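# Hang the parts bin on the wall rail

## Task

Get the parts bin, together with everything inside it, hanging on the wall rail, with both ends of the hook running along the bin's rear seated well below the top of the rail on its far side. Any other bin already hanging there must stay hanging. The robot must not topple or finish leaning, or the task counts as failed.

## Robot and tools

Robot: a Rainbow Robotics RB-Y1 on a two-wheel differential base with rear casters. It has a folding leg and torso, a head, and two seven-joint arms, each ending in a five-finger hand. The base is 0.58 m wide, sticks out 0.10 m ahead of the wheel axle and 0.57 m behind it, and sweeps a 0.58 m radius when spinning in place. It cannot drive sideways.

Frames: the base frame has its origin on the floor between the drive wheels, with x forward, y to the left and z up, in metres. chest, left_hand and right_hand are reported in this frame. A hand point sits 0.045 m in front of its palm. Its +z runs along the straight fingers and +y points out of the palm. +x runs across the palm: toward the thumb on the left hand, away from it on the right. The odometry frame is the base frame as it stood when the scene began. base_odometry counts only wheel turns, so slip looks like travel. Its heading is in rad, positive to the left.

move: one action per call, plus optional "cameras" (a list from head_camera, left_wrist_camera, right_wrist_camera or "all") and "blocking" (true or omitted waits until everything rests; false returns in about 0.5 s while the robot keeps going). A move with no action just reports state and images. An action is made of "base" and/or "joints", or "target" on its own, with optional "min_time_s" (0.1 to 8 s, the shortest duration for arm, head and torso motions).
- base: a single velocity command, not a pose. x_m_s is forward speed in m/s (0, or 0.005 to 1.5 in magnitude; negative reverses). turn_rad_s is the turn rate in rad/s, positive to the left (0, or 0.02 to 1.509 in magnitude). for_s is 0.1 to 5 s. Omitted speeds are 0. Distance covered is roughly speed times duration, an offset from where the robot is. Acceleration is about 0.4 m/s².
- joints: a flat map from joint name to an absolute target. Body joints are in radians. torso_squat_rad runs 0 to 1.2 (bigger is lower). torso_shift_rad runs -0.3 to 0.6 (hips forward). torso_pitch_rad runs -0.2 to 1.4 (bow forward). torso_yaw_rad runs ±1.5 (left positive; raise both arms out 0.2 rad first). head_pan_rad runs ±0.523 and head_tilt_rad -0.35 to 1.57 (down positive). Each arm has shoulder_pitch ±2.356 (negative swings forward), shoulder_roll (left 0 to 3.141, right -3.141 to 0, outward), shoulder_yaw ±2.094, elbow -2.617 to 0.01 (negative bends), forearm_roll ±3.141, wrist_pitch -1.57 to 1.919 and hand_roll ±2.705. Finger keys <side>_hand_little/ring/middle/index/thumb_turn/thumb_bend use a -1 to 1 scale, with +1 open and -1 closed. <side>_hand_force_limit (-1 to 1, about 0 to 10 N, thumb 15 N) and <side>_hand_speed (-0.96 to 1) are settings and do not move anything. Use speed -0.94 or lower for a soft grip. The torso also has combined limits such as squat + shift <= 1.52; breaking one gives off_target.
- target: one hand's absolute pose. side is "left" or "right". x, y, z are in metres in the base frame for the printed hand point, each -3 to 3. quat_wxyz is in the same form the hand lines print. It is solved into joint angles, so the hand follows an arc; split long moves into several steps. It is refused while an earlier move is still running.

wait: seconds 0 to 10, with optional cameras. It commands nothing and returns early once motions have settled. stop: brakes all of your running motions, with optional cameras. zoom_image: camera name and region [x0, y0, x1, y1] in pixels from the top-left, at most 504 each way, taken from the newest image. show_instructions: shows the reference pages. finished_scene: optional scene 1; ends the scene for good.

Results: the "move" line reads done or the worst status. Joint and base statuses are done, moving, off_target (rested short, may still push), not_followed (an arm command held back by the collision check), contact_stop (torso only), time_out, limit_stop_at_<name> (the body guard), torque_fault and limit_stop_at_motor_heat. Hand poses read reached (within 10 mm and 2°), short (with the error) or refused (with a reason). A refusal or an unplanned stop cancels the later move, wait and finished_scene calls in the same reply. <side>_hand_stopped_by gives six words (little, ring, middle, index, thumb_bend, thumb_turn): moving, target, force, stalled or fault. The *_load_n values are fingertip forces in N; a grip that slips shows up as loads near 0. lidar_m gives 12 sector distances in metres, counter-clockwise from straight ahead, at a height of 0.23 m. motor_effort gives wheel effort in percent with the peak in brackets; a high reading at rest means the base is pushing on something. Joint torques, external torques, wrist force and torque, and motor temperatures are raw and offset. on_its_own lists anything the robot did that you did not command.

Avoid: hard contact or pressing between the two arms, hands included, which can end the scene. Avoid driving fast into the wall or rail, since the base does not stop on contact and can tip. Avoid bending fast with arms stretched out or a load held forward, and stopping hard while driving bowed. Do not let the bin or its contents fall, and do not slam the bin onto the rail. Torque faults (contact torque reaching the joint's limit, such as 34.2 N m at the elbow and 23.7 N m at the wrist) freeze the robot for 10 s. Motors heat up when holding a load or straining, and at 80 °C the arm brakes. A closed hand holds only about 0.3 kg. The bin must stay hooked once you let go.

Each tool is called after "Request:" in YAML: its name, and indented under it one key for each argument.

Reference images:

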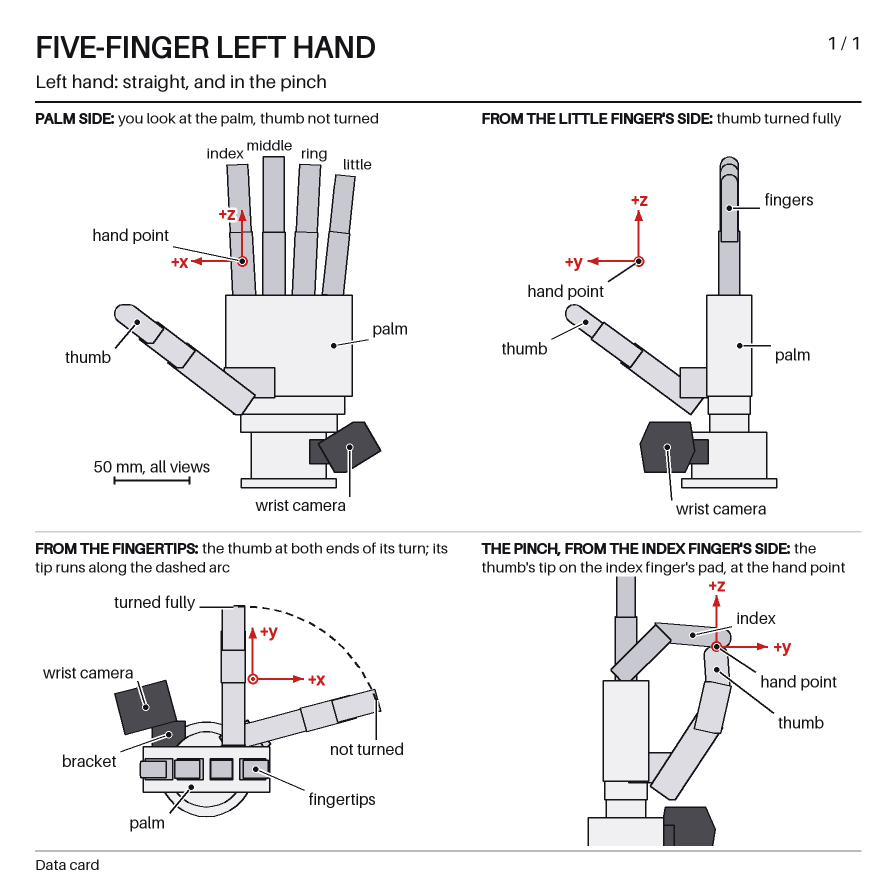

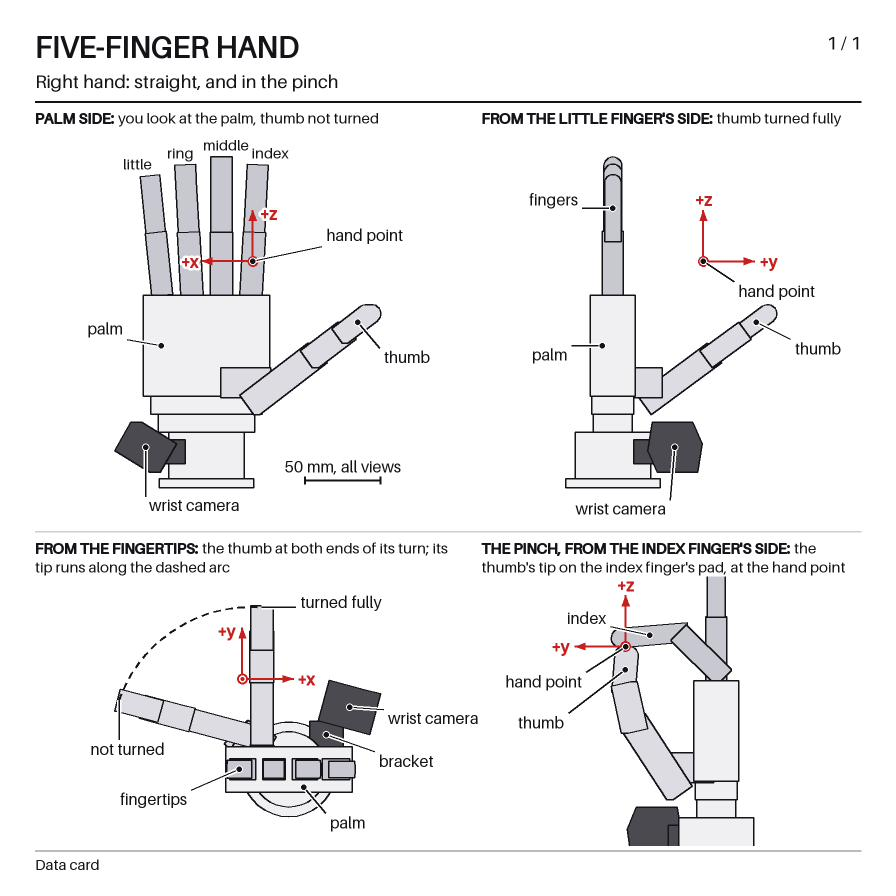

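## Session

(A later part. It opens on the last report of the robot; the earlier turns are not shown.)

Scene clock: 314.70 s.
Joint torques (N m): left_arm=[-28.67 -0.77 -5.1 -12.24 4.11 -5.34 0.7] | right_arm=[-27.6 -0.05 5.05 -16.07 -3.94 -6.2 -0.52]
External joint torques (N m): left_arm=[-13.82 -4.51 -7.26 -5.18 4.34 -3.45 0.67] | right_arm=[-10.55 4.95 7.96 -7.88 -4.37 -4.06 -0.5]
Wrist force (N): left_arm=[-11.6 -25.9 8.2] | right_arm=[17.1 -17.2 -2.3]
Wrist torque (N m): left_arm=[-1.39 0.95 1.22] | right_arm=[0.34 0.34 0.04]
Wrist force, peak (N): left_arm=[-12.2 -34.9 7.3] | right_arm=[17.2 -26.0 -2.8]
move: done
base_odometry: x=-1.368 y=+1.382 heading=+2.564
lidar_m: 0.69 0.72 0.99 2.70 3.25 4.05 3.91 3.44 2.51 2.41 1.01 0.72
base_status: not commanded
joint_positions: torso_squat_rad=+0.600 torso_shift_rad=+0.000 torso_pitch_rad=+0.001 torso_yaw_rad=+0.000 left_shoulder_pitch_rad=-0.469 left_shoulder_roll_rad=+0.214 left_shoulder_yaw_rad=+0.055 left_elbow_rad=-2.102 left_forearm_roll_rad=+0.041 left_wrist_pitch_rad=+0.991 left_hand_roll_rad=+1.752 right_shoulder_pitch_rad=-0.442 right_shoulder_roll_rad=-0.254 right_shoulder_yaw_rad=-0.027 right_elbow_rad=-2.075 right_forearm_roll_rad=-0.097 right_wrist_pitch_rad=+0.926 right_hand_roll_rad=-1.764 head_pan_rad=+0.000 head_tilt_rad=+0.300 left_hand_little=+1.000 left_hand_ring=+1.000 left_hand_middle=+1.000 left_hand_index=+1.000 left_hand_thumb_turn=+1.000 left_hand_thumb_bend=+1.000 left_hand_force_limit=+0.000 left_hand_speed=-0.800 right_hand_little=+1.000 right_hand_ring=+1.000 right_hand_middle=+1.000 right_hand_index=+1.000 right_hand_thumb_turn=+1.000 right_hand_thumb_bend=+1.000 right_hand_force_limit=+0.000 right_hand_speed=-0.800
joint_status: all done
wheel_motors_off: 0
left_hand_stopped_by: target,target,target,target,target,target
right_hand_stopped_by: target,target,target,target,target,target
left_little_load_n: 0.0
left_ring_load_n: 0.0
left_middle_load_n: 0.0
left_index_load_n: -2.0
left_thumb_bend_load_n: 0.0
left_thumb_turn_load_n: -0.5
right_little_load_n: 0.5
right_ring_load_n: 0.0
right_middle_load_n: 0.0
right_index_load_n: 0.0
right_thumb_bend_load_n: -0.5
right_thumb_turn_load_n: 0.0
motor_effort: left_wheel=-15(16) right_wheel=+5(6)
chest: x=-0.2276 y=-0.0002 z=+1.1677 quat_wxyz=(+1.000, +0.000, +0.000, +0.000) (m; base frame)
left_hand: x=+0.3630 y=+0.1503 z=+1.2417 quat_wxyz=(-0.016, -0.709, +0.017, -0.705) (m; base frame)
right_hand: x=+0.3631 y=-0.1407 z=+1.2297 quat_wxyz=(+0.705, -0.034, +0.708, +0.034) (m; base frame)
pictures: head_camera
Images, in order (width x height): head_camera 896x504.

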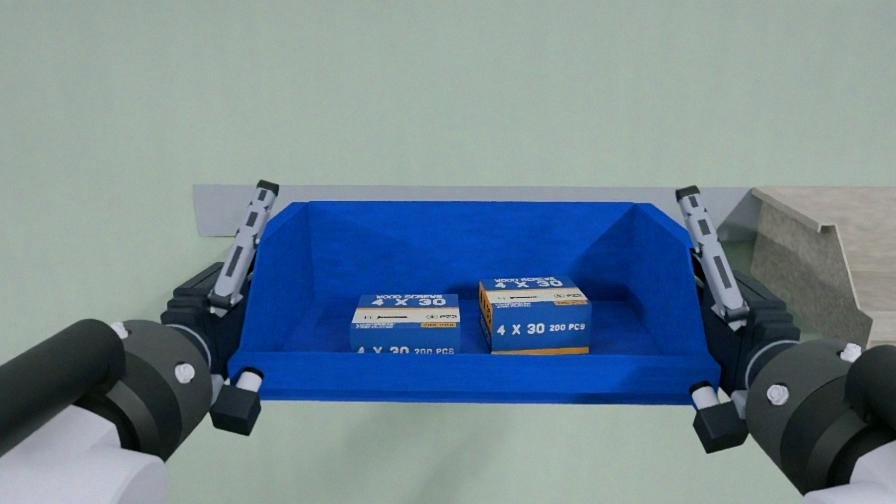

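Request:
move:
  joints: {"left_shoulder_pitch_rad":-0.575,"left_shoulder_roll_rad":0.240,"left_shoulder_yaw_rad":0.080,"left_elbow_rad":-2.111,"left_forearm_roll_rad":0.064,"left_wrist_pitch_rad":1.102,"left_hand_roll_rad":1.756,"right_shoulder_pitch_rad":-0.542,"right_shoulder_roll_rad":-0.279,"right_shoulder_yaw_rad":-0.051,"right_elbow_rad":-2.092,"right_forearm_roll_rad":-0.121,"right_wrist_pitch_rad":1.038,"right_hand_roll_rad":-1.773}
  min_time_s: 1.5

Request:
move:
  joints: {"torso_squat_rad":0.45}
  min_time_s: 1.0
  cameras: ["head_camera"]

Scene clock: 316.90 s.
Joint torques (N m): left_arm=[-29.23 -0.44 -4.92 -11.43 4.28 -5.58 0.67] | right_arm=[-28.8 0.07 4.86 -15.12 -4.4 -6.38 -0.64]
External joint torques (N m): left_arm=[-13.71 -4.78 -7.18 -5.11 4.54 -3.69 0.65] | right_arm=[-10.93 5.71 7.87 -7.74 -4.87 -4.25 -0.62]
Wrist force (N): left_arm=[-11.9 -26.7 8.0] | right_arm=[17.2 -18.1 -2.5]
Wrist torque (N m): left_arm=[-1.49 0.83 1.17] | right_arm=[0.36 0.20 0.00]
Wrist force, peak (N): left_arm=[-11.1 -36.8 7.5] | right_arm=[17.5 -28.3 -3.2]
move: done
base_odometry: x=-1.368 y=+1.382 heading=+2.564
lidar_m: 0.69 0.72 0.99 2.70 3.26 4.06 3.91 3.44 2.50 2.42 1.01 0.73
base_status: not commanded
joint_positions: torso_squat_rad=+0.600 torso_shift_rad=+0.000 torso_pitch_rad=+0.001 torso_yaw_rad=+0.000 left_shoulder_pitch_rad=-0.572 left_shoulder_roll_rad=+0.241 left_shoulder_yaw_rad=+0.082 left_elbow_rad=-2.110 left_forearm_roll_rad=+0.063 left_wrist_pitch_rad=+1.103 left_hand_roll_rad=+1.756 right_shoulder_pitch_rad=-0.540 right_shoulder_roll_rad=-0.280 right_shoulder_yaw_rad=-0.053 right_elbow_rad=-2.090 right_forearm_roll_rad=-0.120 right_wrist_pitch_rad=+1.039 right_hand_roll_rad=-1.773 head_pan_rad=+0.000 head_tilt_rad=+0.300 left_hand_little=+1.000 left_hand_ring=+1.000 left_hand_middle=+1.000 left_hand_index=+1.000 left_hand_thumb_turn=+1.000 left_hand_thumb_bend=+1.000 left_hand_force_limit=+0.000 left_hand_speed=-0.800 right_hand_little=+1.000 right_hand_ring=+1.000 right_hand_middle=+1.000 right_hand_index=+1.000 right_hand_thumb_turn=+1.000 right_hand_thumb_bend=+1.000 right_hand_force_limit=+0.000 right_hand_speed=-0.800
joint_status: all done
wheel_motors_off: 0
left_hand_stopped_by: target,target,target,target,target,target
right_hand_stopped_by: target,target,target,target,target,target
left_little_load_n: 0.0
left_ring_load_n: 0.0
left_middle_load_n: 0.0
left_index_load_n: -2.5
left_thumb_bend_load_n: -0.5
left_thumb_turn_load_n: 0.0
right_little_load_n: 0.0
right_ring_load_n: 0.0
right_middle_load_n: 0.0
right_index_load_n: 0.5
right_thumb_bend_load_n: 0.0
right_thumb_turn_load_n: 0.0
motor_effort: left_wheel=-15(16) right_wheel=+4(6)
chest: x=-0.2276 y=-0.0002 z=+1.1677 quat_wxyz=(+1.000, +0.000, +0.000, +0.000) (m; base frame)
left_hand: x=+0.3632 y=+0.1505 z=+1.2766 quat_wxyz=(-0.016, -0.709, +0.017, -0.705) (m; base frame)
right_hand: x=+0.3631 y=-0.1405 z=+1.2651 quat_wxyz=(+0.705, -0.034, +0.708, +0.034) (m; base frame)
pictures: none

Scene clock: 318.20 s.
Joint torques (N m): left_arm=[-29.05 -0.44 -4.98 -11.3 4.39 -5.73 0.73] | right_arm=[-28.06 0.01 4.94 -14.76 -4.24 -6.31 -0.62]
External joint torques (N m): left_arm=[-13.53 -4.78 -7.24 -4.98 4.66 -3.85 0.71] | right_arm=[-10.2 5.65 7.94 -7.37 -4.7 -4.19 -0.59]
Wrist force (N): left_arm=[-11.7 -27.2 7.8] | right_arm=[17.2 -18.6 -2.4]
Wrist torque (N m): left_arm=[-1.50 0.78 1.24] | right_arm=[0.34 0.16 -0.01]
Wrist force, peak (N): left_arm=[-11.9 -27.7 7.6] | right_arm=[17.8 -18.3 -2.2]
move: done
base_odometry: x=-1.368 y=+1.382 heading=+2.564
lidar_m: 0.69 0.73 1.00 2.71 3.26 4.06 3.90 3.46 2.51 2.41 0.99 0.73
base_status: not commanded
joint_positions: torso_squat_rad=+0.450 torso_shift_rad=+0.000 torso_pitch_rad=+0.001 torso_yaw_rad=+0.000 left_shoulder_pitch_rad=-0.572 left_shoulder_roll_rad=+0.241 left_shoulder_yaw_rad=+0.082 left_elbow_rad=-2.110 left_forearm_roll_rad=+0.063 left_wrist_pitch_rad=+1.103 left_hand_roll_rad=+1.756 right_shoulder_pitch_rad=-0.540 right_shoulder_roll_rad=-0.280 right_shoulder_yaw_rad=-0.053 right_elbow_rad=-2.090 right_forearm_roll_rad=-0.120 right_wrist_pitch_rad=+1.039 right_hand_roll_rad=-1.773 head_pan_rad=+0.000 head_tilt_rad=+0.300 left_hand_little=+1.000 left_hand_ring=+1.000 left_hand_middle=+1.000 left_hand_index=+1.000 left_hand_thumb_turn=+1.000 left_hand_thumb_bend=+1.000 left_hand_force_limit=+0.000 left_hand_speed=-0.800 right_hand_little=+1.000 right_hand_ring=+1.000 right_hand_middle=+1.000 right_hand_index=+1.000 right_hand_thumb_turn=+1.000 right_hand_thumb_bend=+1.000 right_hand_force_limit=+0.000 right_hand_speed=-0.800
joint_status: all done
wheel_motors_off: 0
left_hand_stopped_by: target,target,target,target,target,target
right_hand_stopped_by: target,target,target,target,target,target
left_little_load_n: 0.0
left_ring_load_n: 0.0
left_middle_load_n: 0.0
left_index_load_n: -2.5
left_thumb_bend_load_n: 0.0
left_thumb_turn_load_n: 0.0
right_little_load_n: 0.0
right_ring_load_n: 0.0
right_middle_load_n: 0.0
right_index_load_n: 0.5
right_thumb_bend_load_n: -0.5
right_thumb_turn_load_n: 0.0
motor_effort: left_wheel=-15(16) right_wheel=+6(7)
chest: x=-0.2276 y=-0.0002 z=+1.2203 quat_wxyz=(+1.000, +0.000, +0.000, +0.000) (m; base frame)
left_hand: x=+0.3632 y=+0.1504 z=+1.3292 quat_wxyz=(-0.016, -0.709, +0.017, -0.705) (m; base frame)
right_hand: x=+0.3631 y=-0.1404 z=+1.3177 quat_wxyz=(+0.705, -0.034, +0.708, +0.034) (m; base frame)
pictures: head_camera
Images, in order (width x height): head_camera 896x504.

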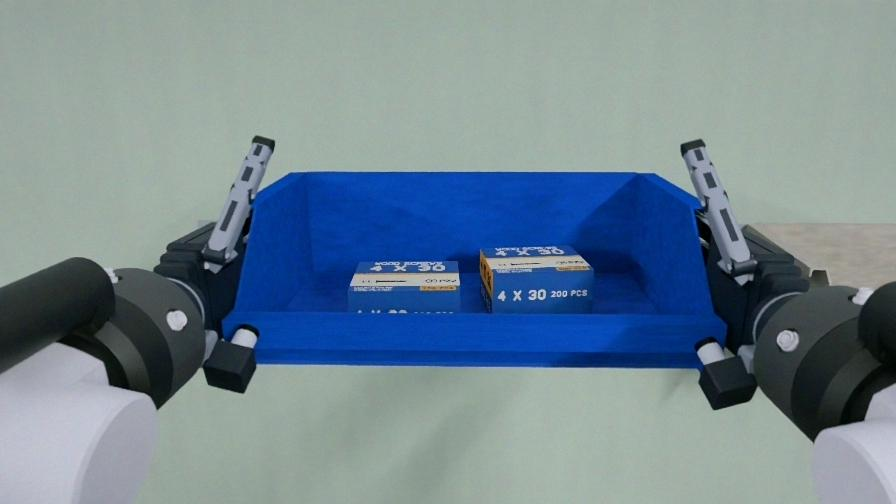

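Request:
move:
  base: {"x_m_s": 0.05, "for_s": 1.2}
  cameras: ["head_camera"]

Request:
zoom_image:
  camera: "head_camera"
  region: [560, 120, 896, 320]

Request:
zoom_image:
  camera: "head_camera"
  region: [150, 120, 486, 320]

Scene clock: 320.73 s.
Joint torques (N m): left_arm=[-28.57 -0.9 -5.17 -11.05 4.13 -5.69 0.72] | right_arm=[-27.69 -0.19 4.8 -14.45 -4.31 -6.49 -0.37]
External joint torques (N m): left_arm=[-13.05 -5.24 -7.43 -4.73 4.39 -3.81 0.7] | right_arm=[-9.83 5.45 7.8 -7.07 -4.77 -4.36 -0.35]
Wrist force (N): left_arm=[-11.6 -26.7 7.6] | right_arm=[17.0 -18.5 -2.8]
Wrist torque (N m): left_arm=[-1.42 0.80 1.20] | right_arm=[0.38 0.20 -0.02]
Wrist force, peak (N): left_arm=[-12.5 -27.4 7.8] | right_arm=[18.3 -18.7 -1.7]
move: done
base_odometry: x=-1.419 y=+1.415 heading=+2.565
lidar_m: 0.63 0.66 0.89 2.50 3.28 4.11 3.96 3.45 2.51 2.41 0.93 0.67
base_status: done (sent for 1.2 of 1.2 s)
joint_positions: torso_squat_rad=+0.450 torso_shift_rad=+0.000 torso_pitch_rad=+0.001 torso_yaw_rad=+0.000 left_shoulder_pitch_rad=-0.572 left_shoulder_roll_rad=+0.241 left_shoulder_yaw_rad=+0.082 left_elbow_rad=-2.110 left_forearm_roll_rad=+0.063 left_wrist_pitch_rad=+1.103 left_hand_roll_rad=+1.756 right_shoulder_pitch_rad=-0.540 right_shoulder_roll_rad=-0.280 right_shoulder_yaw_rad=-0.053 right_elbow_rad=-2.090 right_forearm_roll_rad=-0.120 right_wrist_pitch_rad=+1.039 right_hand_roll_rad=-1.773 head_pan_rad=+0.000 head_tilt_rad=+0.300 left_hand_little=+1.000 left_hand_ring=+1.000 left_hand_middle=+1.000 left_hand_index=+1.000 left_hand_thumb_turn=+1.000 left_hand_thumb_bend=+1.000 left_hand_force_limit=+0.000 left_hand_speed=-0.800 right_hand_little=+1.000 right_hand_ring=+1.000 right_hand_middle=+1.000 right_hand_index=+1.000 right_hand_thumb_turn=+1.000 right_hand_thumb_bend=+1.000 right_hand_force_limit=+0.000 right_hand_speed=-0.800
joint_status: not commanded
wheel_motors_off: 0
left_hand_stopped_by: target,target,target,target,target,target
right_hand_stopped_by: target,target,target,target,target,target
left_little_load_n: 0.0
left_ring_load_n: 0.0
left_middle_load_n: 0.0
left_index_load_n: -2.0
left_thumb_bend_load_n: 0.0
left_thumb_turn_load_n: 0.0
right_little_load_n: 0.0
right_ring_load_n: 0.0
right_middle_load_n: 0.0
right_index_load_n: 0.5
right_thumb_bend_load_n: 0.0
right_thumb_turn_load_n: 0.0
motor_effort: left_wheel=+6(30) right_wheel=-4(23)
chest: x=-0.2276 y=-0.0002 z=+1.2203 quat_wxyz=(+1.000, +0.000, +0.000, +0.000) (m; base frame)
left_hand: x=+0.3631 y=+0.1504 z=+1.3294 quat_wxyz=(-0.016, -0.709, +0.017, -0.705) (m; base frame)
right_hand: x=+0.3630 y=-0.1404 z=+1.3179 quat_wxyz=(+0.705, -0.034, +0.708, +0.034) (m; base frame)
pictures: head_camera
Images, in order (width x height): head_camera 896x504.

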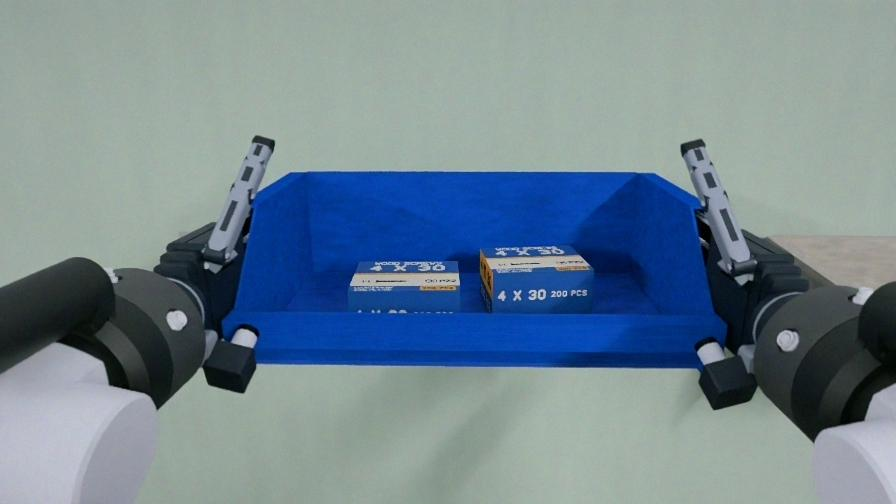

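Scaled by 1.500 from the camera's 896x504 image, which has a finer 1280x720 frame.

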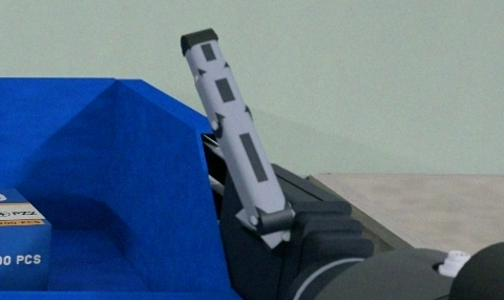

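Scaled by 1.500 from the camera's 896x504 image, which has a finer 1280x720 frame.

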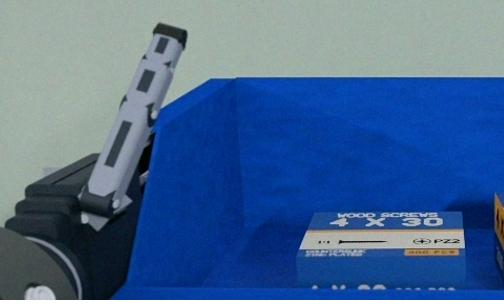

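Request:
move:
  base: {"x_m_s": 0.03, "for_s": 0.6}

Request:
move:
  base: {"x_m_s": 0.02, "for_s": 0.5}

Scene clock: 322.77 s.
Joint torques (N m): left_arm=[-28.52 -0.56 -4.95 -11.01 4.13 -5.92 0.69] | right_arm=[-27.74 0.04 5.15 -14.72 -4.14 -6.44 -0.57]
External joint torques (N m): left_arm=[-13 -4.9 -7.21 -4.69 4.4 -4.03 0.67] | right_arm=[-9.87 5.67 8.16 -7.34 -4.6 -4.31 -0.55]
Wrist force (N): left_arm=[-12.3 -27.1 7.9] | right_arm=[17.4 -18.2 -2.1]
Wrist torque (N m): left_arm=[-1.49 0.87 1.16] | right_arm=[0.40 0.14 0.02]
Wrist force, peak (N): left_arm=[-12.6 -27.2 8.0] | right_arm=[18.3 -18.7 -1.6]
move: done
base_odometry: x=-1.434 y=+1.424 heading=+2.566
lidar_m: 0.61 0.64 0.89 2.44 3.30 4.15 3.98 3.44 2.50 2.41 0.90 0.64
base_status: done (sent for 0.6 of 0.6 s)
joint_positions: torso_squat_rad=+0.450 torso_shift_rad=+0.000 torso_pitch_rad=+0.001 torso_yaw_rad=+0.000 left_shoulder_pitch_rad=-0.572 left_shoulder_roll_rad=+0.241 left_shoulder_yaw_rad=+0.082 left_elbow_rad=-2.110 left_forearm_roll_rad=+0.063 left_wrist_pitch_rad=+1.103 left_hand_roll_rad=+1.756 right_shoulder_pitch_rad=-0.540 right_shoulder_roll_rad=-0.280 right_shoulder_yaw_rad=-0.053 right_elbow_rad=-2.090 right_forearm_roll_rad=-0.120 right_wrist_pitch_rad=+1.039 right_hand_roll_rad=-1.773 head_pan_rad=+0.000 head_tilt_rad=+0.300 left_hand_little=+1.000 left_hand_ring=+1.000 left_hand_middle=+1.000 left_hand_index=+1.000 left_hand_thumb_turn=+1.000 left_hand_thumb_bend=+1.000 left_hand_force_limit=+0.000 left_hand_speed=-0.800 right_hand_little=+1.000 right_hand_ring=+1.000 right_hand_middle=+1.000 right_hand_index=+1.000 right_hand_thumb_turn=+1.000 right_hand_thumb_bend=+1.000 right_hand_force_limit=+0.000 right_hand_speed=-0.800
joint_status: not commanded
wheel_motors_off: 0
left_hand_stopped_by: target,target,target,target,target,target
right_hand_stopped_by: target,target,target,target,target,target
left_little_load_n: -0.5
left_ring_load_n: 0.0
left_middle_load_n: 0.0
left_index_load_n: -2.5
left_thumb_bend_load_n: 0.0
left_thumb_turn_load_n: 0.0
right_little_load_n: 0.0
right_ring_load_n: 0.0
right_middle_load_n: 0.0
right_index_load_n: 0.5
right_thumb_bend_load_n: 0.0
right_thumb_turn_load_n: 0.0
motor_effort: left_wheel=+7(21) right_wheel=-4(14)
chest: x=-0.2276 y=-0.0002 z=+1.2203 quat_wxyz=(+1.000, +0.000, +0.000, +0.000) (m; base frame)
left_hand: x=+0.3631 y=+0.1505 z=+1.3294 quat_wxyz=(-0.016, -0.709, +0.017, -0.705) (m; base frame)
right_hand: x=+0.3630 y=-0.1404 z=+1.3179 quat_wxyz=(+0.705, -0.034, +0.708, +0.034) (m; base frame)
pictures: none

Scene clock: 323.93 s.
Joint torques (N m): left_arm=[-28.46 -0.92 -5.22 -11.49 4.19 -5.84 0.58] | right_arm=[-27.21 -0.14 5.2 -14.57 -4.36 -6.59 -0.7]
External joint torques (N m): left_arm=[-12.94 -5.26 -7.49 -5.17 4.46 -3.95 0.56] | right_arm=[-9.35 5.5 8.2 -7.18 -4.83 -4.46 -0.67]
Wrist force (N): left_arm=[-12.0 -26.7 7.7] | right_arm=[17.1 -18.5 -2.5]
Wrist torque (N m): left_arm=[-1.40 0.82 1.19] | right_arm=[0.34 0.15 0.00]
Wrist force, peak (N): left_arm=[-12.9 -27.1 8.2] | right_arm=[18.4 -18.4 -1.7]
move: done
base_odometry: x=-1.442 y=+1.430 heading=+2.566
lidar_m: 0.60 0.63 0.87 2.39 3.28 4.15 3.99 3.44 2.51 2.41 0.88 0.63
base_status: done (sent for 0.5 of 0.5 s)
joint_positions: torso_squat_rad=+0.450 torso_shift_rad=+0.000 torso_pitch_rad=+0.001 torso_yaw_rad=+0.000 left_shoulder_pitch_rad=-0.572 left_shoulder_roll_rad=+0.241 left_shoulder_yaw_rad=+0.082 left_elbow_rad=-2.110 left_forearm_roll_rad=+0.063 left_wrist_pitch_rad=+1.103 left_hand_roll_rad=+1.756 right_shoulder_pitch_rad=-0.540 right_shoulder_roll_rad=-0.280 right_shoulder_yaw_rad=-0.053 right_elbow_rad=-2.090 right_forearm_roll_rad=-0.120 right_wrist_pitch_rad=+1.039 right_hand_roll_rad=-1.773 head_pan_rad=+0.000 head_tilt_rad=+0.300 left_hand_little=+1.000 left_hand_ring=+1.000 left_hand_middle=+1.000 left_hand_index=+1.000 left_hand_thumb_turn=+1.000 left_hand_thumb_bend=+1.000 left_hand_force_limit=+0.000 left_hand_speed=-0.800 right_hand_little=+1.000 right_hand_ring=+1.000 right_hand_middle=+1.000 right_hand_index=+1.000 right_hand_thumb_turn=+1.000 right_hand_thumb_bend=+1.000 right_hand_force_limit=+0.000 right_hand_speed=-0.800
joint_status: not commanded
wheel_motors_off: 0
left_hand_stopped_by: target,target,target,target,target,target
right_hand_stopped_by: target,target,target,target,target,target
left_little_load_n: 0.0
left_ring_load_n: 0.0
left_middle_load_n: 0.0
left_index_load_n: -2.5
left_thumb_bend_load_n: 0.0
left_thumb_turn_load_n: 0.0
right_little_load_n: 0.0
right_ring_load_n: 0.0
right_middle_load_n: 0.0
right_index_load_n: 0.5
right_thumb_bend_load_n: 0.0
right_thumb_turn_load_n: 0.0
motor_effort: left_wheel=+9(18) right_wheel=-7(12)
chest: x=-0.2276 y=-0.0002 z=+1.2203 quat_wxyz=(+1.000, +0.000, +0.000, +0.000) (m; base frame)
left_hand: x=+0.3631 y=+0.1505 z=+1.3294 quat_wxyz=(-0.016, -0.709, +0.017, -0.705) (m; base frame)
right_hand: x=+0.3630 y=-0.1404 z=+1.3179 quat_wxyz=(+0.705, -0.034, +0.708, +0.034) (m; base frame)
pictures: none

Request:
move:
  base: {"x_m_s": 0.02, "for_s": 0.4}
  cameras: ["head_camera", "left_wrist_camera", "right_wrist_camera"]

Request:
zoom_image:
  camera: "head_camera"
  region: [560, 100, 896, 300]

Scene clock: 325.40 s.
Joint torques (N m): left_arm=[-28.12 -1.03 -5.17 -11.16 4.16 -5.81 0.73] | right_arm=[-27.76 0.26 5.05 -14.35 -4.12 -6.62 -0.66]
External joint torques (N m): left_arm=[-12.59 -5.37 -7.44 -4.84 4.43 -3.93 0.71] | right_arm=[-9.89 5.9 8.06 -6.97 -4.59 -4.49 -0.64]
Wrist force (N): left_arm=[-12.1 -26.6 7.5] | right_arm=[17.0 -18.6 -2.7]
Wrist torque (N m): left_arm=[-1.39 0.85 1.17] | right_arm=[0.35 0.16 -0.02]
Wrist force, peak (N): left_arm=[-12.9 -27.0 8.4] | right_arm=[18.2 -18.1 -1.9]
move: done
base_odometry: x=-1.449 y=+1.434 heading=+2.567
lidar_m: 0.60 0.62 0.86 2.36 3.29 4.16 4.00 3.45 2.51 2.41 0.86 0.63
base_status: done (sent for 0.4 of 0.4 s)
joint_positions: torso_squat_rad=+0.450 torso_shift_rad=+0.000 torso_pitch_rad=+0.001 torso_yaw_rad=+0.000 left_shoulder_pitch_rad=-0.572 left_shoulder_roll_rad=+0.241 left_shoulder_yaw_rad=+0.082 left_elbow_rad=-2.110 left_forearm_roll_rad=+0.063 left_wrist_pitch_rad=+1.103 left_hand_roll_rad=+1.756 right_shoulder_pitch_rad=-0.540 right_shoulder_roll_rad=-0.280 right_shoulder_yaw_rad=-0.053 right_elbow_rad=-2.090 right_forearm_roll_rad=-0.120 right_wrist_pitch_rad=+1.039 right_hand_roll_rad=-1.773 head_pan_rad=+0.000 head_tilt_rad=+0.300 left_hand_little=+1.000 left_hand_ring=+1.000 left_hand_middle=+1.000 left_hand_index=+1.000 left_hand_thumb_turn=+1.000 left_hand_thumb_bend=+1.000 left_hand_force_limit=+0.000 left_hand_speed=-0.800 right_hand_little=+1.000 right_hand_ring=+1.000 right_hand_middle=+1.000 right_hand_index=+1.000 right_hand_thumb_turn=+1.000 right_hand_thumb_bend=+1.000 right_hand_force_limit=+0.000 right_hand_speed=-0.800
joint_status: not commanded
wheel_motors_off: 0
left_hand_stopped_by: target,target,target,target,target,target
right_hand_stopped_by: target,target,target,target,target,target
left_little_load_n: 0.0
left_ring_load_n: 0.0
left_middle_load_n: 0.0
left_index_load_n: -2.0
left_thumb_bend_load_n: 0.0
left_thumb_turn_load_n: 0.0
right_little_load_n: 0.0
right_ring_load_n: 0.0
right_middle_load_n: 0.0
right_index_load_n: 0.0
right_thumb_bend_load_n: 0.0
right_thumb_turn_load_n: 0.0
motor_effort: left_wheel=+8(18) right_wheel=-6(16)
chest: x=-0.2276 y=-0.0002 z=+1.2203 quat_wxyz=(+1.000, +0.000, +0.000, +0.000) (m; base frame)
left_hand: x=+0.3631 y=+0.1505 z=+1.3294 quat_wxyz=(-0.016, -0.709, +0.017, -0.705) (m; base frame)
right_hand: x=+0.3630 y=-0.1404 z=+1.3179 quat_wxyz=(+0.705, -0.034, +0.708, +0.034) (m; base frame)
pictures: head_camera, left_wrist_camera, right_wrist_camera
Images, in order (width x height): head_camera 896x504, left_wrist_camera 504x504, right_wrist_camera 504x504.

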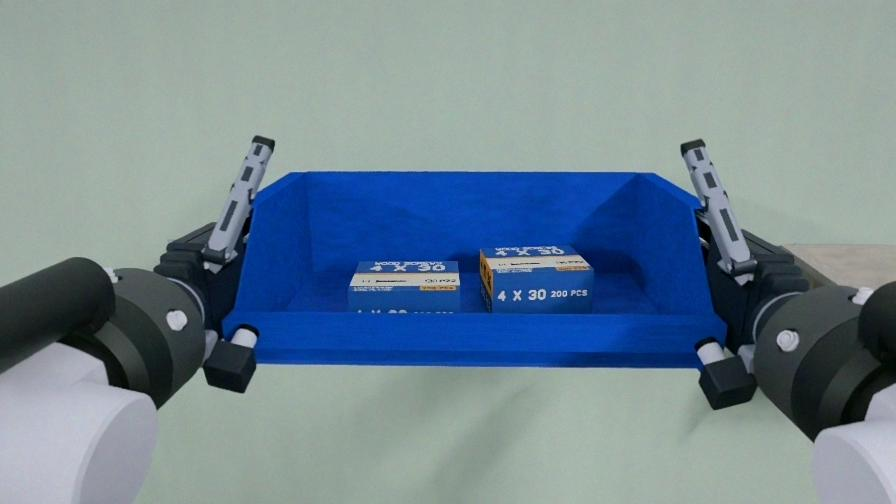

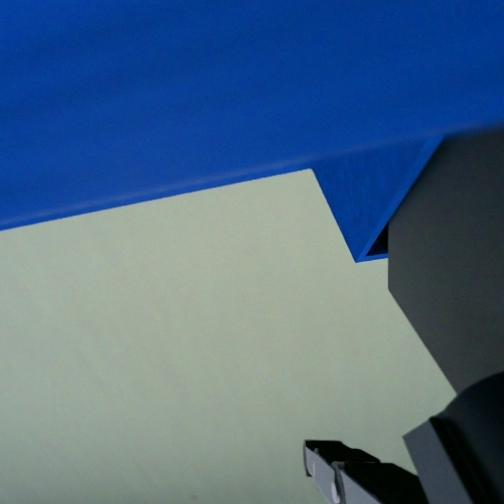

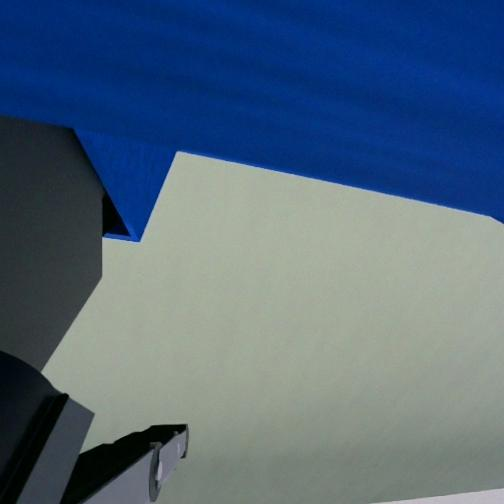

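Scaled by 1.500 from the camera's 896x504 image, which has a finer 1280x720 frame.

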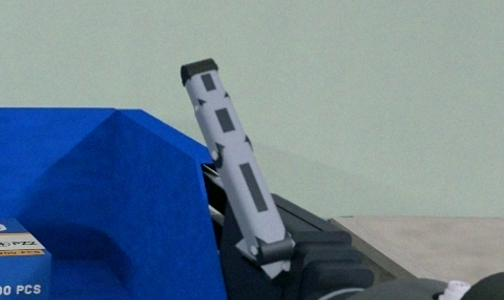

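Request:
move:
  base: {"x_m_s": 0.02, "for_s": 0.4}

Request:
move:
  base: {"x_m_s": 0.02, "for_s": 0.4}

Scene clock: 326.70 s.
Joint torques (N m): left_arm=[-28.12 -0.65 -5.28 -11.05 4.13 -5.7 0.69] | right_arm=[-28.38 0.19 5.04 -14.34 -4.22 -6.35 -0.51]
External joint torques (N m): left_arm=[-12.6 -4.99 -7.54 -4.73 4.4 -3.82 0.66] | right_arm=[-10.52 5.83 8.04 -6.96 -4.68 -4.23 -0.49]
Wrist force (N): left_arm=[-11.4 -26.6 7.2] | right_arm=[17.1 -18.4 -2.7]
Wrist torque (N m): left_arm=[-1.34 0.76 1.24] | right_arm=[0.38 0.16 -0.01]
Wrist force, peak (N): left_arm=[-12.0 -27.8 7.8] | right_arm=[18.6 -17.9 -1.9]
move: done
base_odometry: x=-1.456 y=+1.439 heading=+2.568
lidar_m: 0.59 0.61 0.85 2.34 3.29 4.16 4.01 3.45 2.52 2.38 0.87 0.62
base_status: done (sent for 0.4 of 0.4 s)
joint_positions: torso_squat_rad=+0.450 torso_shift_rad=+0.000 torso_pitch_rad=+0.001 torso_yaw_rad=+0.000 left_shoulder_pitch_rad=-0.572 left_shoulder_roll_rad=+0.241 left_shoulder_yaw_rad=+0.082 left_elbow_rad=-2.110 left_forearm_roll_rad=+0.063 left_wrist_pitch_rad=+1.103 left_hand_roll_rad=+1.756 right_shoulder_pitch_rad=-0.540 right_shoulder_roll_rad=-0.280 right_shoulder_yaw_rad=-0.053 right_elbow_rad=-2.090 right_forearm_roll_rad=-0.120 right_wrist_pitch_rad=+1.039 right_hand_roll_rad=-1.773 head_pan_rad=+0.000 head_tilt_rad=+0.300 left_hand_little=+1.000 left_hand_ring=+1.000 left_hand_middle=+1.000 left_hand_index=+1.000 left_hand_thumb_turn=+1.000 left_hand_thumb_bend=+1.000 left_hand_force_limit=+0.000 left_hand_speed=-0.800 right_hand_little=+1.000 right_hand_ring=+1.000 right_hand_middle=+1.000 right_hand_index=+1.000 right_hand_thumb_turn=+1.000 right_hand_thumb_bend=+1.000 right_hand_force_limit=+0.000 right_hand_speed=-0.800
joint_status: not commanded
wheel_motors_off: 0
left_hand_stopped_by: target,target,target,target,target,target
right_hand_stopped_by: target,target,target,target,target,target
left_little_load_n: 0.0
left_ring_load_n: 0.0
left_middle_load_n: 0.0
left_index_load_n: -2.0
left_thumb_bend_load_n: 0.0
left_thumb_turn_load_n: 0.0
right_little_load_n: 0.0
right_ring_load_n: 0.0
right_middle_load_n: 0.0
right_index_load_n: 0.5
right_thumb_bend_load_n: 0.0
right_thumb_turn_load_n: 0.0
motor_effort: left_wheel=+7(17) right_wheel=-5(16)
chest: x=-0.2276 y=-0.0002 z=+1.2203 quat_wxyz=(+1.000, +0.000, +0.000, +0.000) (m; base frame)
left_hand: x=+0.3631 y=+0.1505 z=+1.3294 quat_wxyz=(-0.016, -0.709, +0.017, -0.705) (m; base frame)
right_hand: x=+0.3630 y=-0.1404 z=+1.3179 quat_wxyz=(+0.705, -0.034, +0.708, +0.034) (m; base frame)
pictures: none

Scene clock: 327.73 s.
Joint torques (N m): left_arm=[-28.35 -0.73 -5.12 -11.23 4.2 -5.8 0.71] | right_arm=[-28.09 -0.01 4.98 -14.56 -4.02 -6.53 -0.68]
External joint torques (N m): left_arm=[-12.82 -5.07 -7.38 -4.91 4.46 -3.91 0.68] | right_arm=[-10.22 5.63 7.98 -7.18 -4.48 -4.4 -0.66]
Wrist force (N): left_arm=[-12.1 -27.2 7.5] | right_arm=[16.9 -18.5 -2.8]
Wrist torque (N m): left_arm=[-1.47 0.83 1.20] | right_arm=[0.38 0.20 0.00]
Wrist force, peak (N): left_arm=[-11.7 -27.3 9.0] | right_arm=[18.1 -18.4 -2.2]
move: done
base_odometry: x=-1.462 y=+1.443 heading=+2.569
lidar_m: 0.58 0.61 0.84 2.31 3.30 4.17 4.01 3.44 2.51 2.37 0.83 0.61
base_status: done (sent for 0.4 of 0.4 s)
joint_positions: torso_squat_rad=+0.450 torso_shift_rad=+0.000 torso_pitch_rad=+0.001 torso_yaw_rad=+0.000 left_shoulder_pitch_rad=-0.572 left_shoulder_roll_rad=+0.241 left_shoulder_yaw_rad=+0.082 left_elbow_rad=-2.110 left_forearm_roll_rad=+0.063 left_wrist_pitch_rad=+1.103 left_hand_roll_rad=+1.756 right_shoulder_pitch_rad=-0.540 right_shoulder_roll_rad=-0.280 right_shoulder_yaw_rad=-0.053 right_elbow_rad=-2.090 right_forearm_roll_rad=-0.120 right_wrist_pitch_rad=+1.039 right_hand_roll_rad=-1.773 head_pan_rad=+0.000 head_tilt_rad=+0.300 left_hand_little=+1.000 left_hand_ring=+1.000 left_hand_middle=+1.000 left_hand_index=+1.000 left_hand_thumb_turn=+1.000 left_hand_thumb_bend=+1.000 left_hand_force_limit=+0.000 left_hand_speed=-0.800 right_hand_little=+1.000 right_hand_ring=+1.000 right_hand_middle=+1.000 right_hand_index=+1.000 right_hand_thumb_turn=+1.000 right_hand_thumb_bend=+1.000 right_hand_force_limit=+0.000 right_hand_speed=-0.800
joint_status: not commanded
wheel_motors_off: 0
left_hand_stopped_by: target,target,target,target,target,target
right_hand_stopped_by: target,target,target,target,target,target
left_little_load_n: 0.0
left_ring_load_n: 0.0
left_middle_load_n: 0.0
left_index_load_n: -2.0
left_thumb_bend_load_n: 0.0
left_thumb_turn_load_n: 0.0
right_little_load_n: 0.0
right_ring_load_n: -0.5
right_middle_load_n: 0.0
right_index_load_n: 0.5
right_thumb_bend_load_n: -0.5
right_thumb_turn_load_n: 0.0
motor_effort: left_wheel=+7(18) right_wheel=-8(15)
chest: x=-0.2276 y=-0.0002 z=+1.2203 quat_wxyz=(+1.000, +0.000, +0.000, +0.000) (m; base frame)
left_hand: x=+0.3631 y=+0.1505 z=+1.3294 quat_wxyz=(-0.016, -0.709, +0.017, -0.705) (m; base frame)
right_hand: x=+0.3630 y=-0.1404 z=+1.3179 quat_wxyz=(+0.705, -0.034, +0.708, +0.034) (m; base frame)
pictures: none

Request:
move:
  base: {"x_m_s": 0.02, "for_s": 0.4}

Request:
move:
  base: {"x_m_s": 0.02, "for_s": 0.4}
  cameras: ["head_camera"]

Scene clock: 329.13 s.
Joint torques (N m): left_arm=[-28.38 -1.08 -5.34 -11.15 4.19 -5.89 0.73] | right_arm=[-27.69 -0.49 4.52 -14.42 -4.13 -6.36 -0.56]
External joint torques (N m): left_arm=[-12.85 -5.42 -7.6 -4.83 4.46 -4.01 0.71] | right_arm=[-9.82 5.15 7.52 -7.04 -4.59 -4.23 -0.54]
Wrist force (N): left_arm=[-11.1 -27.0 7.8] | right_arm=[16.9 -18.5 -2.9]
Wrist torque (N m): left_arm=[-1.42 0.72 1.23] | right_arm=[0.38 0.20 -0.02]
Wrist force, peak (N): left_arm=[-12.5 -27.4 8.4] | right_arm=[18.5 -18.0 -1.9]
move: done
base_odometry: x=-1.469 y=+1.447 heading=+2.569
lidar_m: 0.57 0.60 0.82 2.29 3.30 4.19 4.02 3.43 2.50 2.34 0.83 0.59
base_status: done (sent for 0.4 of 0.4 s)
joint_positions: torso_squat_rad=+0.450 torso_shift_rad=+0.000 torso_pitch_rad=+0.001 torso_yaw_rad=+0.000 left_shoulder_pitch_rad=-0.572 left_shoulder_roll_rad=+0.241 left_shoulder_yaw_rad=+0.082 left_elbow_rad=-2.110 left_forearm_roll_rad=+0.063 left_wrist_pitch_rad=+1.103 left_hand_roll_rad=+1.756 right_shoulder_pitch_rad=-0.540 right_shoulder_roll_rad=-0.280 right_shoulder_yaw_rad=-0.053 right_elbow_rad=-2.090 right_forearm_roll_rad=-0.120 right_wrist_pitch_rad=+1.039 right_hand_roll_rad=-1.773 head_pan_rad=+0.000 head_tilt_rad=+0.300 left_hand_little=+1.000 left_hand_ring=+1.000 left_hand_middle=+1.000 left_hand_index=+1.000 left_hand_thumb_turn=+1.000 left_hand_thumb_bend=+1.000 left_hand_force_limit=+0.000 left_hand_speed=-0.800 right_hand_little=+1.000 right_hand_ring=+1.000 right_hand_middle=+1.000 right_hand_index=+1.000 right_hand_thumb_turn=+1.000 right_hand_thumb_bend=+1.000 right_hand_force_limit=+0.000 right_hand_speed=-0.800
joint_status: not commanded
wheel_motors_off: 0
left_hand_stopped_by: target,target,target,target,target,target
right_hand_stopped_by: target,target,target,target,target,target
left_little_load_n: 0.0
left_ring_load_n: 0.0
left_middle_load_n: 0.0
left_index_load_n: -2.0
left_thumb_bend_load_n: 0.0
left_thumb_turn_load_n: 0.0
right_little_load_n: 0.0
right_ring_load_n: 0.0
right_middle_load_n: 0.0
right_index_load_n: 0.5
right_thumb_bend_load_n: 0.0
right_thumb_turn_load_n: 0.0
motor_effort: left_wheel=+8(19) right_wheel=-5(16)
chest: x=-0.2276 y=-0.0002 z=+1.2203 quat_wxyz=(+1.000, +0.000, +0.000, +0.000) (m; base frame)
left_hand: x=+0.3631 y=+0.1505 z=+1.3294 quat_wxyz=(-0.016, -0.709, +0.017, -0.705) (m; base frame)
right_hand: x=+0.3630 y=-0.1404 z=+1.3179 quat_wxyz=(+0.705, -0.034, +0.708, +0.034) (m; base frame)
pictures: none

Scene clock: 330.17 s.
Joint torques (N m): left_arm=[-28.25 -0.83 -5.56 -11.13 4.13 -5.76 0.74] | right_arm=[-27.7 0.54 5.52 -14.38 -4.23 -6.39 -0.58]
External joint torques (N m): left_arm=[-12.72 -5.17 -7.82 -4.81 4.4 -3.88 0.72] | right_arm=[-9.83 6.18 8.52 -7 -4.7 -4.26 -0.56]
Wrist force (N): left_arm=[-11.9 -27.4 7.2] | right_arm=[17.0 -18.4 -2.8]
Wrist torque (N m): left_arm=[-1.49 0.81 1.20] | right_arm=[0.39 0.16 -0.02]
Wrist force, peak (N): left_arm=[-11.9 -27.6 7.5] | right_arm=[17.4 -18.9 -2.5]
move: done
base_odometry: x=-1.476 y=+1.452 heading=+2.570
lidar_m: 0.56 0.59 0.81 2.28 3.32 4.19 4.03 3.44 2.51 2.29 0.82 0.60
base_status: done (sent for 0.4 of 0.4 s)
joint_positions: torso_squat_rad=+0.450 torso_shift_rad=+0.000 torso_pitch_rad=+0.001 torso_yaw_rad=+0.000 left_shoulder_pitch_rad=-0.572 left_shoulder_roll_rad=+0.241 left_shoulder_yaw_rad=+0.082 left_elbow_rad=-2.110 left_forearm_roll_rad=+0.063 left_wrist_pitch_rad=+1.103 left_hand_roll_rad=+1.756 right_shoulder_pitch_rad=-0.540 right_shoulder_roll_rad=-0.280 right_shoulder_yaw_rad=-0.053 right_elbow_rad=-2.090 right_forearm_roll_rad=-0.120 right_wrist_pitch_rad=+1.039 right_hand_roll_rad=-1.773 head_pan_rad=+0.000 head_tilt_rad=+0.300 left_hand_little=+1.000 left_hand_ring=+1.000 left_hand_middle=+1.000 left_hand_index=+1.000 left_hand_thumb_turn=+1.000 left_hand_thumb_bend=+1.000 left_hand_force_limit=+0.000 left_hand_speed=-0.800 right_hand_little=+1.000 right_hand_ring=+1.000 right_hand_middle=+1.000 right_hand_index=+1.000 right_hand_thumb_turn=+1.000 right_hand_thumb_bend=+1.000 right_hand_force_limit=+0.000 right_hand_speed=-0.800
joint_status: not commanded
wheel_motors_off: 0
left_hand_stopped_by: target,target,target,target,target,target
right_hand_stopped_by: target,target,target,target,target,target
left_little_load_n: 0.0
left_ring_load_n: 0.0
left_middle_load_n: 0.0
left_index_load_n: -2.0
left_thumb_bend_load_n: 0.0
left_thumb_turn_load_n: 0.0
right_little_load_n: 0.0
right_ring_load_n: 0.0
right_middle_load_n: 0.0
right_index_load_n: 0.5
right_thumb_bend_load_n: 0.0
right_thumb_turn_load_n: 0.0
motor_effort: left_wheel=+8(18) right_wheel=-5(14)
chest: x=-0.2276 y=-0.0002 z=+1.2203 quat_wxyz=(+1.000, +0.000, +0.000, +0.000) (m; base frame)
left_hand: x=+0.3631 y=+0.1505 z=+1.3294 quat_wxyz=(-0.016, -0.709, +0.017, -0.705) (m; base frame)
right_hand: x=+0.3630 y=-0.1404 z=+1.3179 quat_wxyz=(+0.705, -0.034, +0.708, +0.034) (m; base frame)
pictures: head_camera
Images, in order (width x height): head_camera 896x504.

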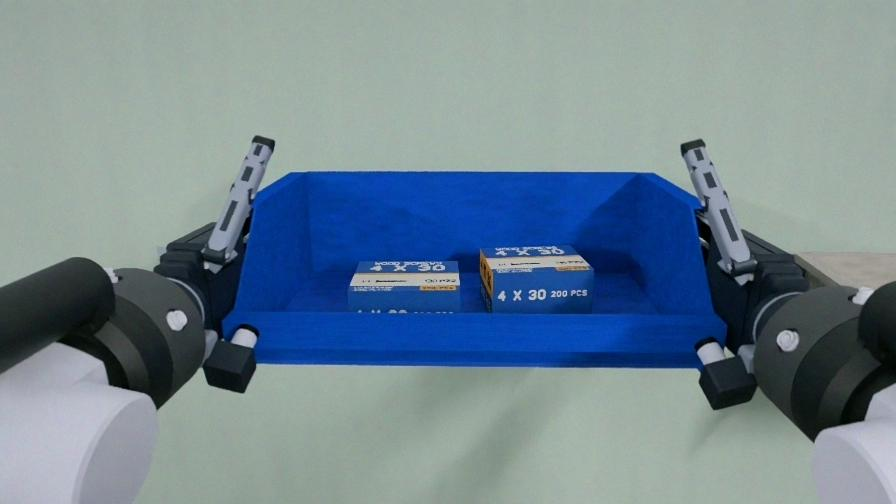

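Request:
move:
  base: {"x_m_s": 0.03, "for_s": 0.5}

Request:
move:
  base: {"x_m_s": 0.02, "for_s": 0.4}

Request:
move:
  base: {"x_m_s": 0.02, "for_s": 0.4}
  cameras: ["head_camera"]

Scene clock: 332.03 s.
Joint torques (N m): left_arm=[-28.39 -1.21 -6.01 -11.25 3.84 -5.97 0.49] | right_arm=[-27.76 0.4 5.31 -13.67 -3.97 -6.24 -0.52]
External joint torques (N m): left_arm=[-12.86 -5.55 -8.27 -4.94 4.1 -4.09 0.47] | right_arm=[-9.89 6.04 8.31 -6.3 -4.43 -4.11 -0.5]
Wrist force (N): left_arm=[-10.7 -26.6 7.6] | right_arm=[18.2 -18.1 -2.1]
Wrist torque (N m): left_arm=[-1.65 0.16 1.14] | right_arm=[0.12 -0.42 -0.28]
Wrist force, peak (N): left_arm=[-10.2 -30.7 4.7] | right_arm=[18.4 -16.8 -15.4]
move: done
base_odometry: x=-1.488 y=+1.460 heading=+2.571
lidar_m: 0.55 0.58 0.79 2.21 3.30 4.21 4.05 3.42 2.51 2.22 0.79 0.58
base_status: done (sent for 0.5 of 0.5 s)
joint_positions: torso_squat_rad=+0.450 torso_shift_rad=+0.000 torso_pitch_rad=+0.001 torso_yaw_rad=+0.000 left_shoulder_pitch_rad=-0.572 left_shoulder_roll_rad=+0.241 left_shoulder_yaw_rad=+0.082 left_elbow_rad=-2.110 left_forearm_roll_rad=+0.063 left_wrist_pitch_rad=+1.103 left_hand_roll_rad=+1.756 right_shoulder_pitch_rad=-0.540 right_shoulder_roll_rad=-0.280 right_shoulder_yaw_rad=-0.053 right_elbow_rad=-2.091 right_forearm_roll_rad=-0.120 right_wrist_pitch_rad=+1.039 right_hand_roll_rad=-1.773 head_pan_rad=+0.000 head_tilt_rad=+0.300 left_hand_little=+1.000 left_hand_ring=+1.000 left_hand_middle=+1.000 left_hand_index=+0.999 left_hand_thumb_turn=+1.000 left_hand_thumb_bend=+1.000 left_hand_force_limit=+0.000 left_hand_speed=-0.800 right_hand_little=+1.000 right_hand_ring=+1.000 right_hand_middle=+1.000 right_hand_index=+1.000 right_hand_thumb_turn=+1.000 right_hand_thumb_bend=+1.000 right_hand_force_limit=+0.000 right_hand_speed=-0.800
joint_status: not commanded
wheel_motors_off: 0
left_hand_stopped_by: target,target,target,target,target,target
right_hand_stopped_by: target,target,target,target,target,target
left_little_load_n: 0.0
left_ring_load_n: 0.0
left_middle_load_n: 0.0
left_index_load_n: -6.0
left_thumb_bend_load_n: 0.0
left_thumb_turn_load_n: 0.0
right_little_load_n: 0.0
right_ring_load_n: 0.0
right_middle_load_n: 0.0
right_index_load_n: 0.0
right_thumb_bend_load_n: 0.0
right_thumb_turn_load_n: 0.0
motor_effort: left_wheel=+7(22) right_wheel=-7(10)
chest: x=-0.2277 y=-0.0002 z=+1.2203 quat_wxyz=(+1.000, +0.000, +0.000, +0.000) (m; base frame)
left_hand: x=+0.3631 y=+0.1506 z=+1.3295 quat_wxyz=(-0.016, -0.709, +0.017, -0.705) (m; base frame)
right_hand: x=+0.3629 y=-0.1404 z=+1.3181 quat_wxyz=(+0.705, -0.034, +0.707, +0.034) (m; base frame)
pictures: none

Scene clock: 332.80 s.
Joint torques (N m): left_arm=[-27.83 -1.15 -6.23 -9.78 4.32 -5.64 0.49] | right_arm=[-27.68 0.84 5.05 -11.24 -3.73 -6.08 -0.76]
External joint torques (N m): left_arm=[-12.3 -5.49 -8.49 -3.48 4.59 -3.76 0.47] | right_arm=[-9.81 6.48 8.06 -3.87 -4.2 -3.96 -0.73]
Wrist force (N): left_arm=[-10.0 -27.5 5.3] | right_arm=[17.6 -18.6 -14.4]
Wrist torque (N m): left_arm=[-1.38 0.26 1.44] | right_arm=[0.26 0.54 -0.60]
Wrist force, peak (N): left_arm=[-10.3 -30.0 5.3] | right_arm=[14.2 -19.4 -18.7]
move: done
base_odometry: x=-1.495 y=+1.464 heading=+2.572
lidar_m: 0.54 0.56 0.79 2.22 3.31 4.21 4.06 3.42 2.51 2.18 0.79 0.56
base_status: done (sent for 0.4 of 0.4 s)
joint_positions: torso_squat_rad=+0.450 torso_shift_rad=+0.000 torso_pitch_rad=+0.000 torso_yaw_rad=+0.000 left_shoulder_pitch_rad=-0.572 left_shoulder_roll_rad=+0.241 left_shoulder_yaw_rad=+0.082 left_elbow_rad=-2.110 left_forearm_roll_rad=+0.063 left_wrist_pitch_rad=+1.103 left_hand_roll_rad=+1.756 right_shoulder_pitch_rad=-0.540 right_shoulder_roll_rad=-0.280 right_shoulder_yaw_rad=-0.053 right_elbow_rad=-2.091 right_forearm_roll_rad=-0.120 right_wrist_pitch_rad=+1.039 right_hand_roll_rad=-1.773 head_pan_rad=+0.000 head_tilt_rad=+0.300 left_hand_little=+1.000 left_hand_ring=+1.000 left_hand_middle=+1.000 left_hand_index=+1.000 left_hand_thumb_turn=+1.000 left_hand_thumb_bend=+1.000 left_hand_force_limit=+0.000 left_hand_speed=-0.800 right_hand_little=+1.000 right_hand_ring=+1.000 right_hand_middle=+1.000 right_hand_index=+0.999 right_hand_thumb_turn=+1.000 right_hand_thumb_bend=+1.000 right_hand_force_limit=+0.000 right_hand_speed=-0.800
joint_status: not commanded
wheel_motors_off: 0
left_hand_stopped_by: target,target,target,target,target,target
right_hand_stopped_by: target,target,target,target,target,target
left_little_load_n: 0.0
left_ring_load_n: 0.0
left_middle_load_n: 0.0
left_index_load_n: -2.5
left_thumb_bend_load_n: 0.0
left_thumb_turn_load_n: 0.0
right_little_load_n: 0.0
right_ring_load_n: 0.0
right_middle_load_n: 0.0
right_index_load_n: -4.5
right_thumb_bend_load_n: 0.0
right_thumb_turn_load_n: -0.5
motor_effort: left_wheel=+9(19) right_wheel=-3(8)
chest: x=-0.2280 y=-0.0002 z=+1.2202 quat_wxyz=(+1.000, +0.000, +0.000, +0.000) (m; base frame)
left_hand: x=+0.3626 y=+0.1506 z=+1.3300 quat_wxyz=(-0.016, -0.708, +0.017, -0.705) (m; base frame)
right_hand: x=+0.3623 y=-0.1403 z=+1.3187 quat_wxyz=(+0.706, -0.034, +0.707, +0.034) (m; base frame)
pictures: none

Scene clock: 333.60 s.
Joint torques (N m): left_arm=[-27.2 -1.85 -6.26 -6.83 4.31 -5.46 0.62] | right_arm=[-26.21 1.11 5.5 -10.41 -4.02 -5.73 -0.99]
External joint torques (N m): left_arm=[-11.67 -6.2 -8.52 -0.53 4.58 -3.57 0.59] | right_arm=[-8.34 6.75 8.51 -3.05 -4.48 -3.6 -0.97]
Wrist force (N): left_arm=[-7.7 -29.2 -8.8] | right_arm=[17.1 -19.1 -16.3]
Wrist torque (N m): left_arm=[-1.10 -0.73 1.76] | right_arm=[0.18 0.11 -0.86]
Wrist force, peak (N): left_arm=[-6.6 -30.2 -20.7] | right_arm=[12.9 -20.7 -22.6]
move: done
base_odometry: x=-1.502 y=+1.468 heading=+2.572
lidar_m: 0.53 0.56 0.78 2.18 3.34 4.23 4.05 3.42 2.50 2.13 0.77 0.57
base_status: done (sent for 0.4 of 0.4 s)
joint_positions: torso_squat_rad=+0.450 torso_shift_rad=+0.000 torso_pitch_rad=+0.000 torso_yaw_rad=+0.000 left_shoulder_pitch_rad=-0.572 left_shoulder_roll_rad=+0.242 left_shoulder_yaw_rad=+0.082 left_elbow_rad=-2.111 left_forearm_roll_rad=+0.063 left_wrist_pitch_rad=+1.103 left_hand_roll_rad=+1.756 right_shoulder_pitch_rad=-0.540 right_shoulder_roll_rad=-0.280 right_shoulder_yaw_rad=-0.053 right_elbow_rad=-2.091 right_forearm_roll_rad=-0.120 right_wrist_pitch_rad=+1.039 right_hand_roll_rad=-1.773 head_pan_rad=+0.000 head_tilt_rad=+0.300 left_hand_little=+1.000 left_hand_ring=+1.000 left_hand_middle=+1.000 left_hand_index=+1.000 left_hand_thumb_turn=+1.000 left_hand_thumb_bend=+1.000 left_hand_force_limit=+0.000 left_hand_speed=-0.800 right_hand_little=+1.000 right_hand_ring=+1.000 right_hand_middle=+1.000 right_hand_index=+0.999 right_hand_thumb_turn=+1.000 right_hand_thumb_bend=+1.000 right_hand_force_limit=+0.000 right_hand_speed=-0.800
joint_status: not commanded
wheel_motors_off: 0
left_hand_stopped_by: target,target,target,target,target,target
right_hand_stopped_by: target,target,target,target,target,target
left_little_load_n: 0.0
left_ring_load_n: 0.0
left_middle_load_n: 0.0
left_index_load_n: -0.5
left_thumb_bend_load_n: 0.0
left_thumb_turn_load_n: 0.0
right_little_load_n: 0.0
right_ring_load_n: 0.0
right_middle_load_n: 0.0
right_index_load_n: -6.5
right_thumb_bend_load_n: 0.0
right_thumb_turn_load_n: 0.0
motor_effort: left_wheel=+15(20) right_wheel=-3(9)
chest: x=-0.2284 y=-0.0002 z=+1.2202 quat_wxyz=(+1.000, +0.000, +0.000, +0.000) (m; base frame)
left_hand: x=+0.3620 y=+0.1505 z=+1.3307 quat_wxyz=(-0.016, -0.708, +0.017, -0.706) (m; base frame)
right_hand: x=+0.3619 y=-0.1403 z=+1.3192 quat_wxyz=(+0.706, -0.034, +0.707, +0.034) (m; base frame)
pictures: head_camera
Images, in order (width x height): head_camera 896x504.

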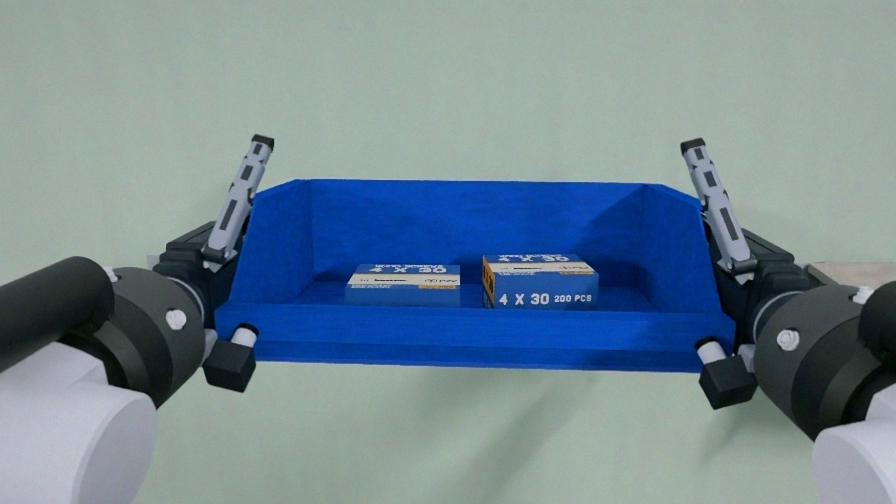

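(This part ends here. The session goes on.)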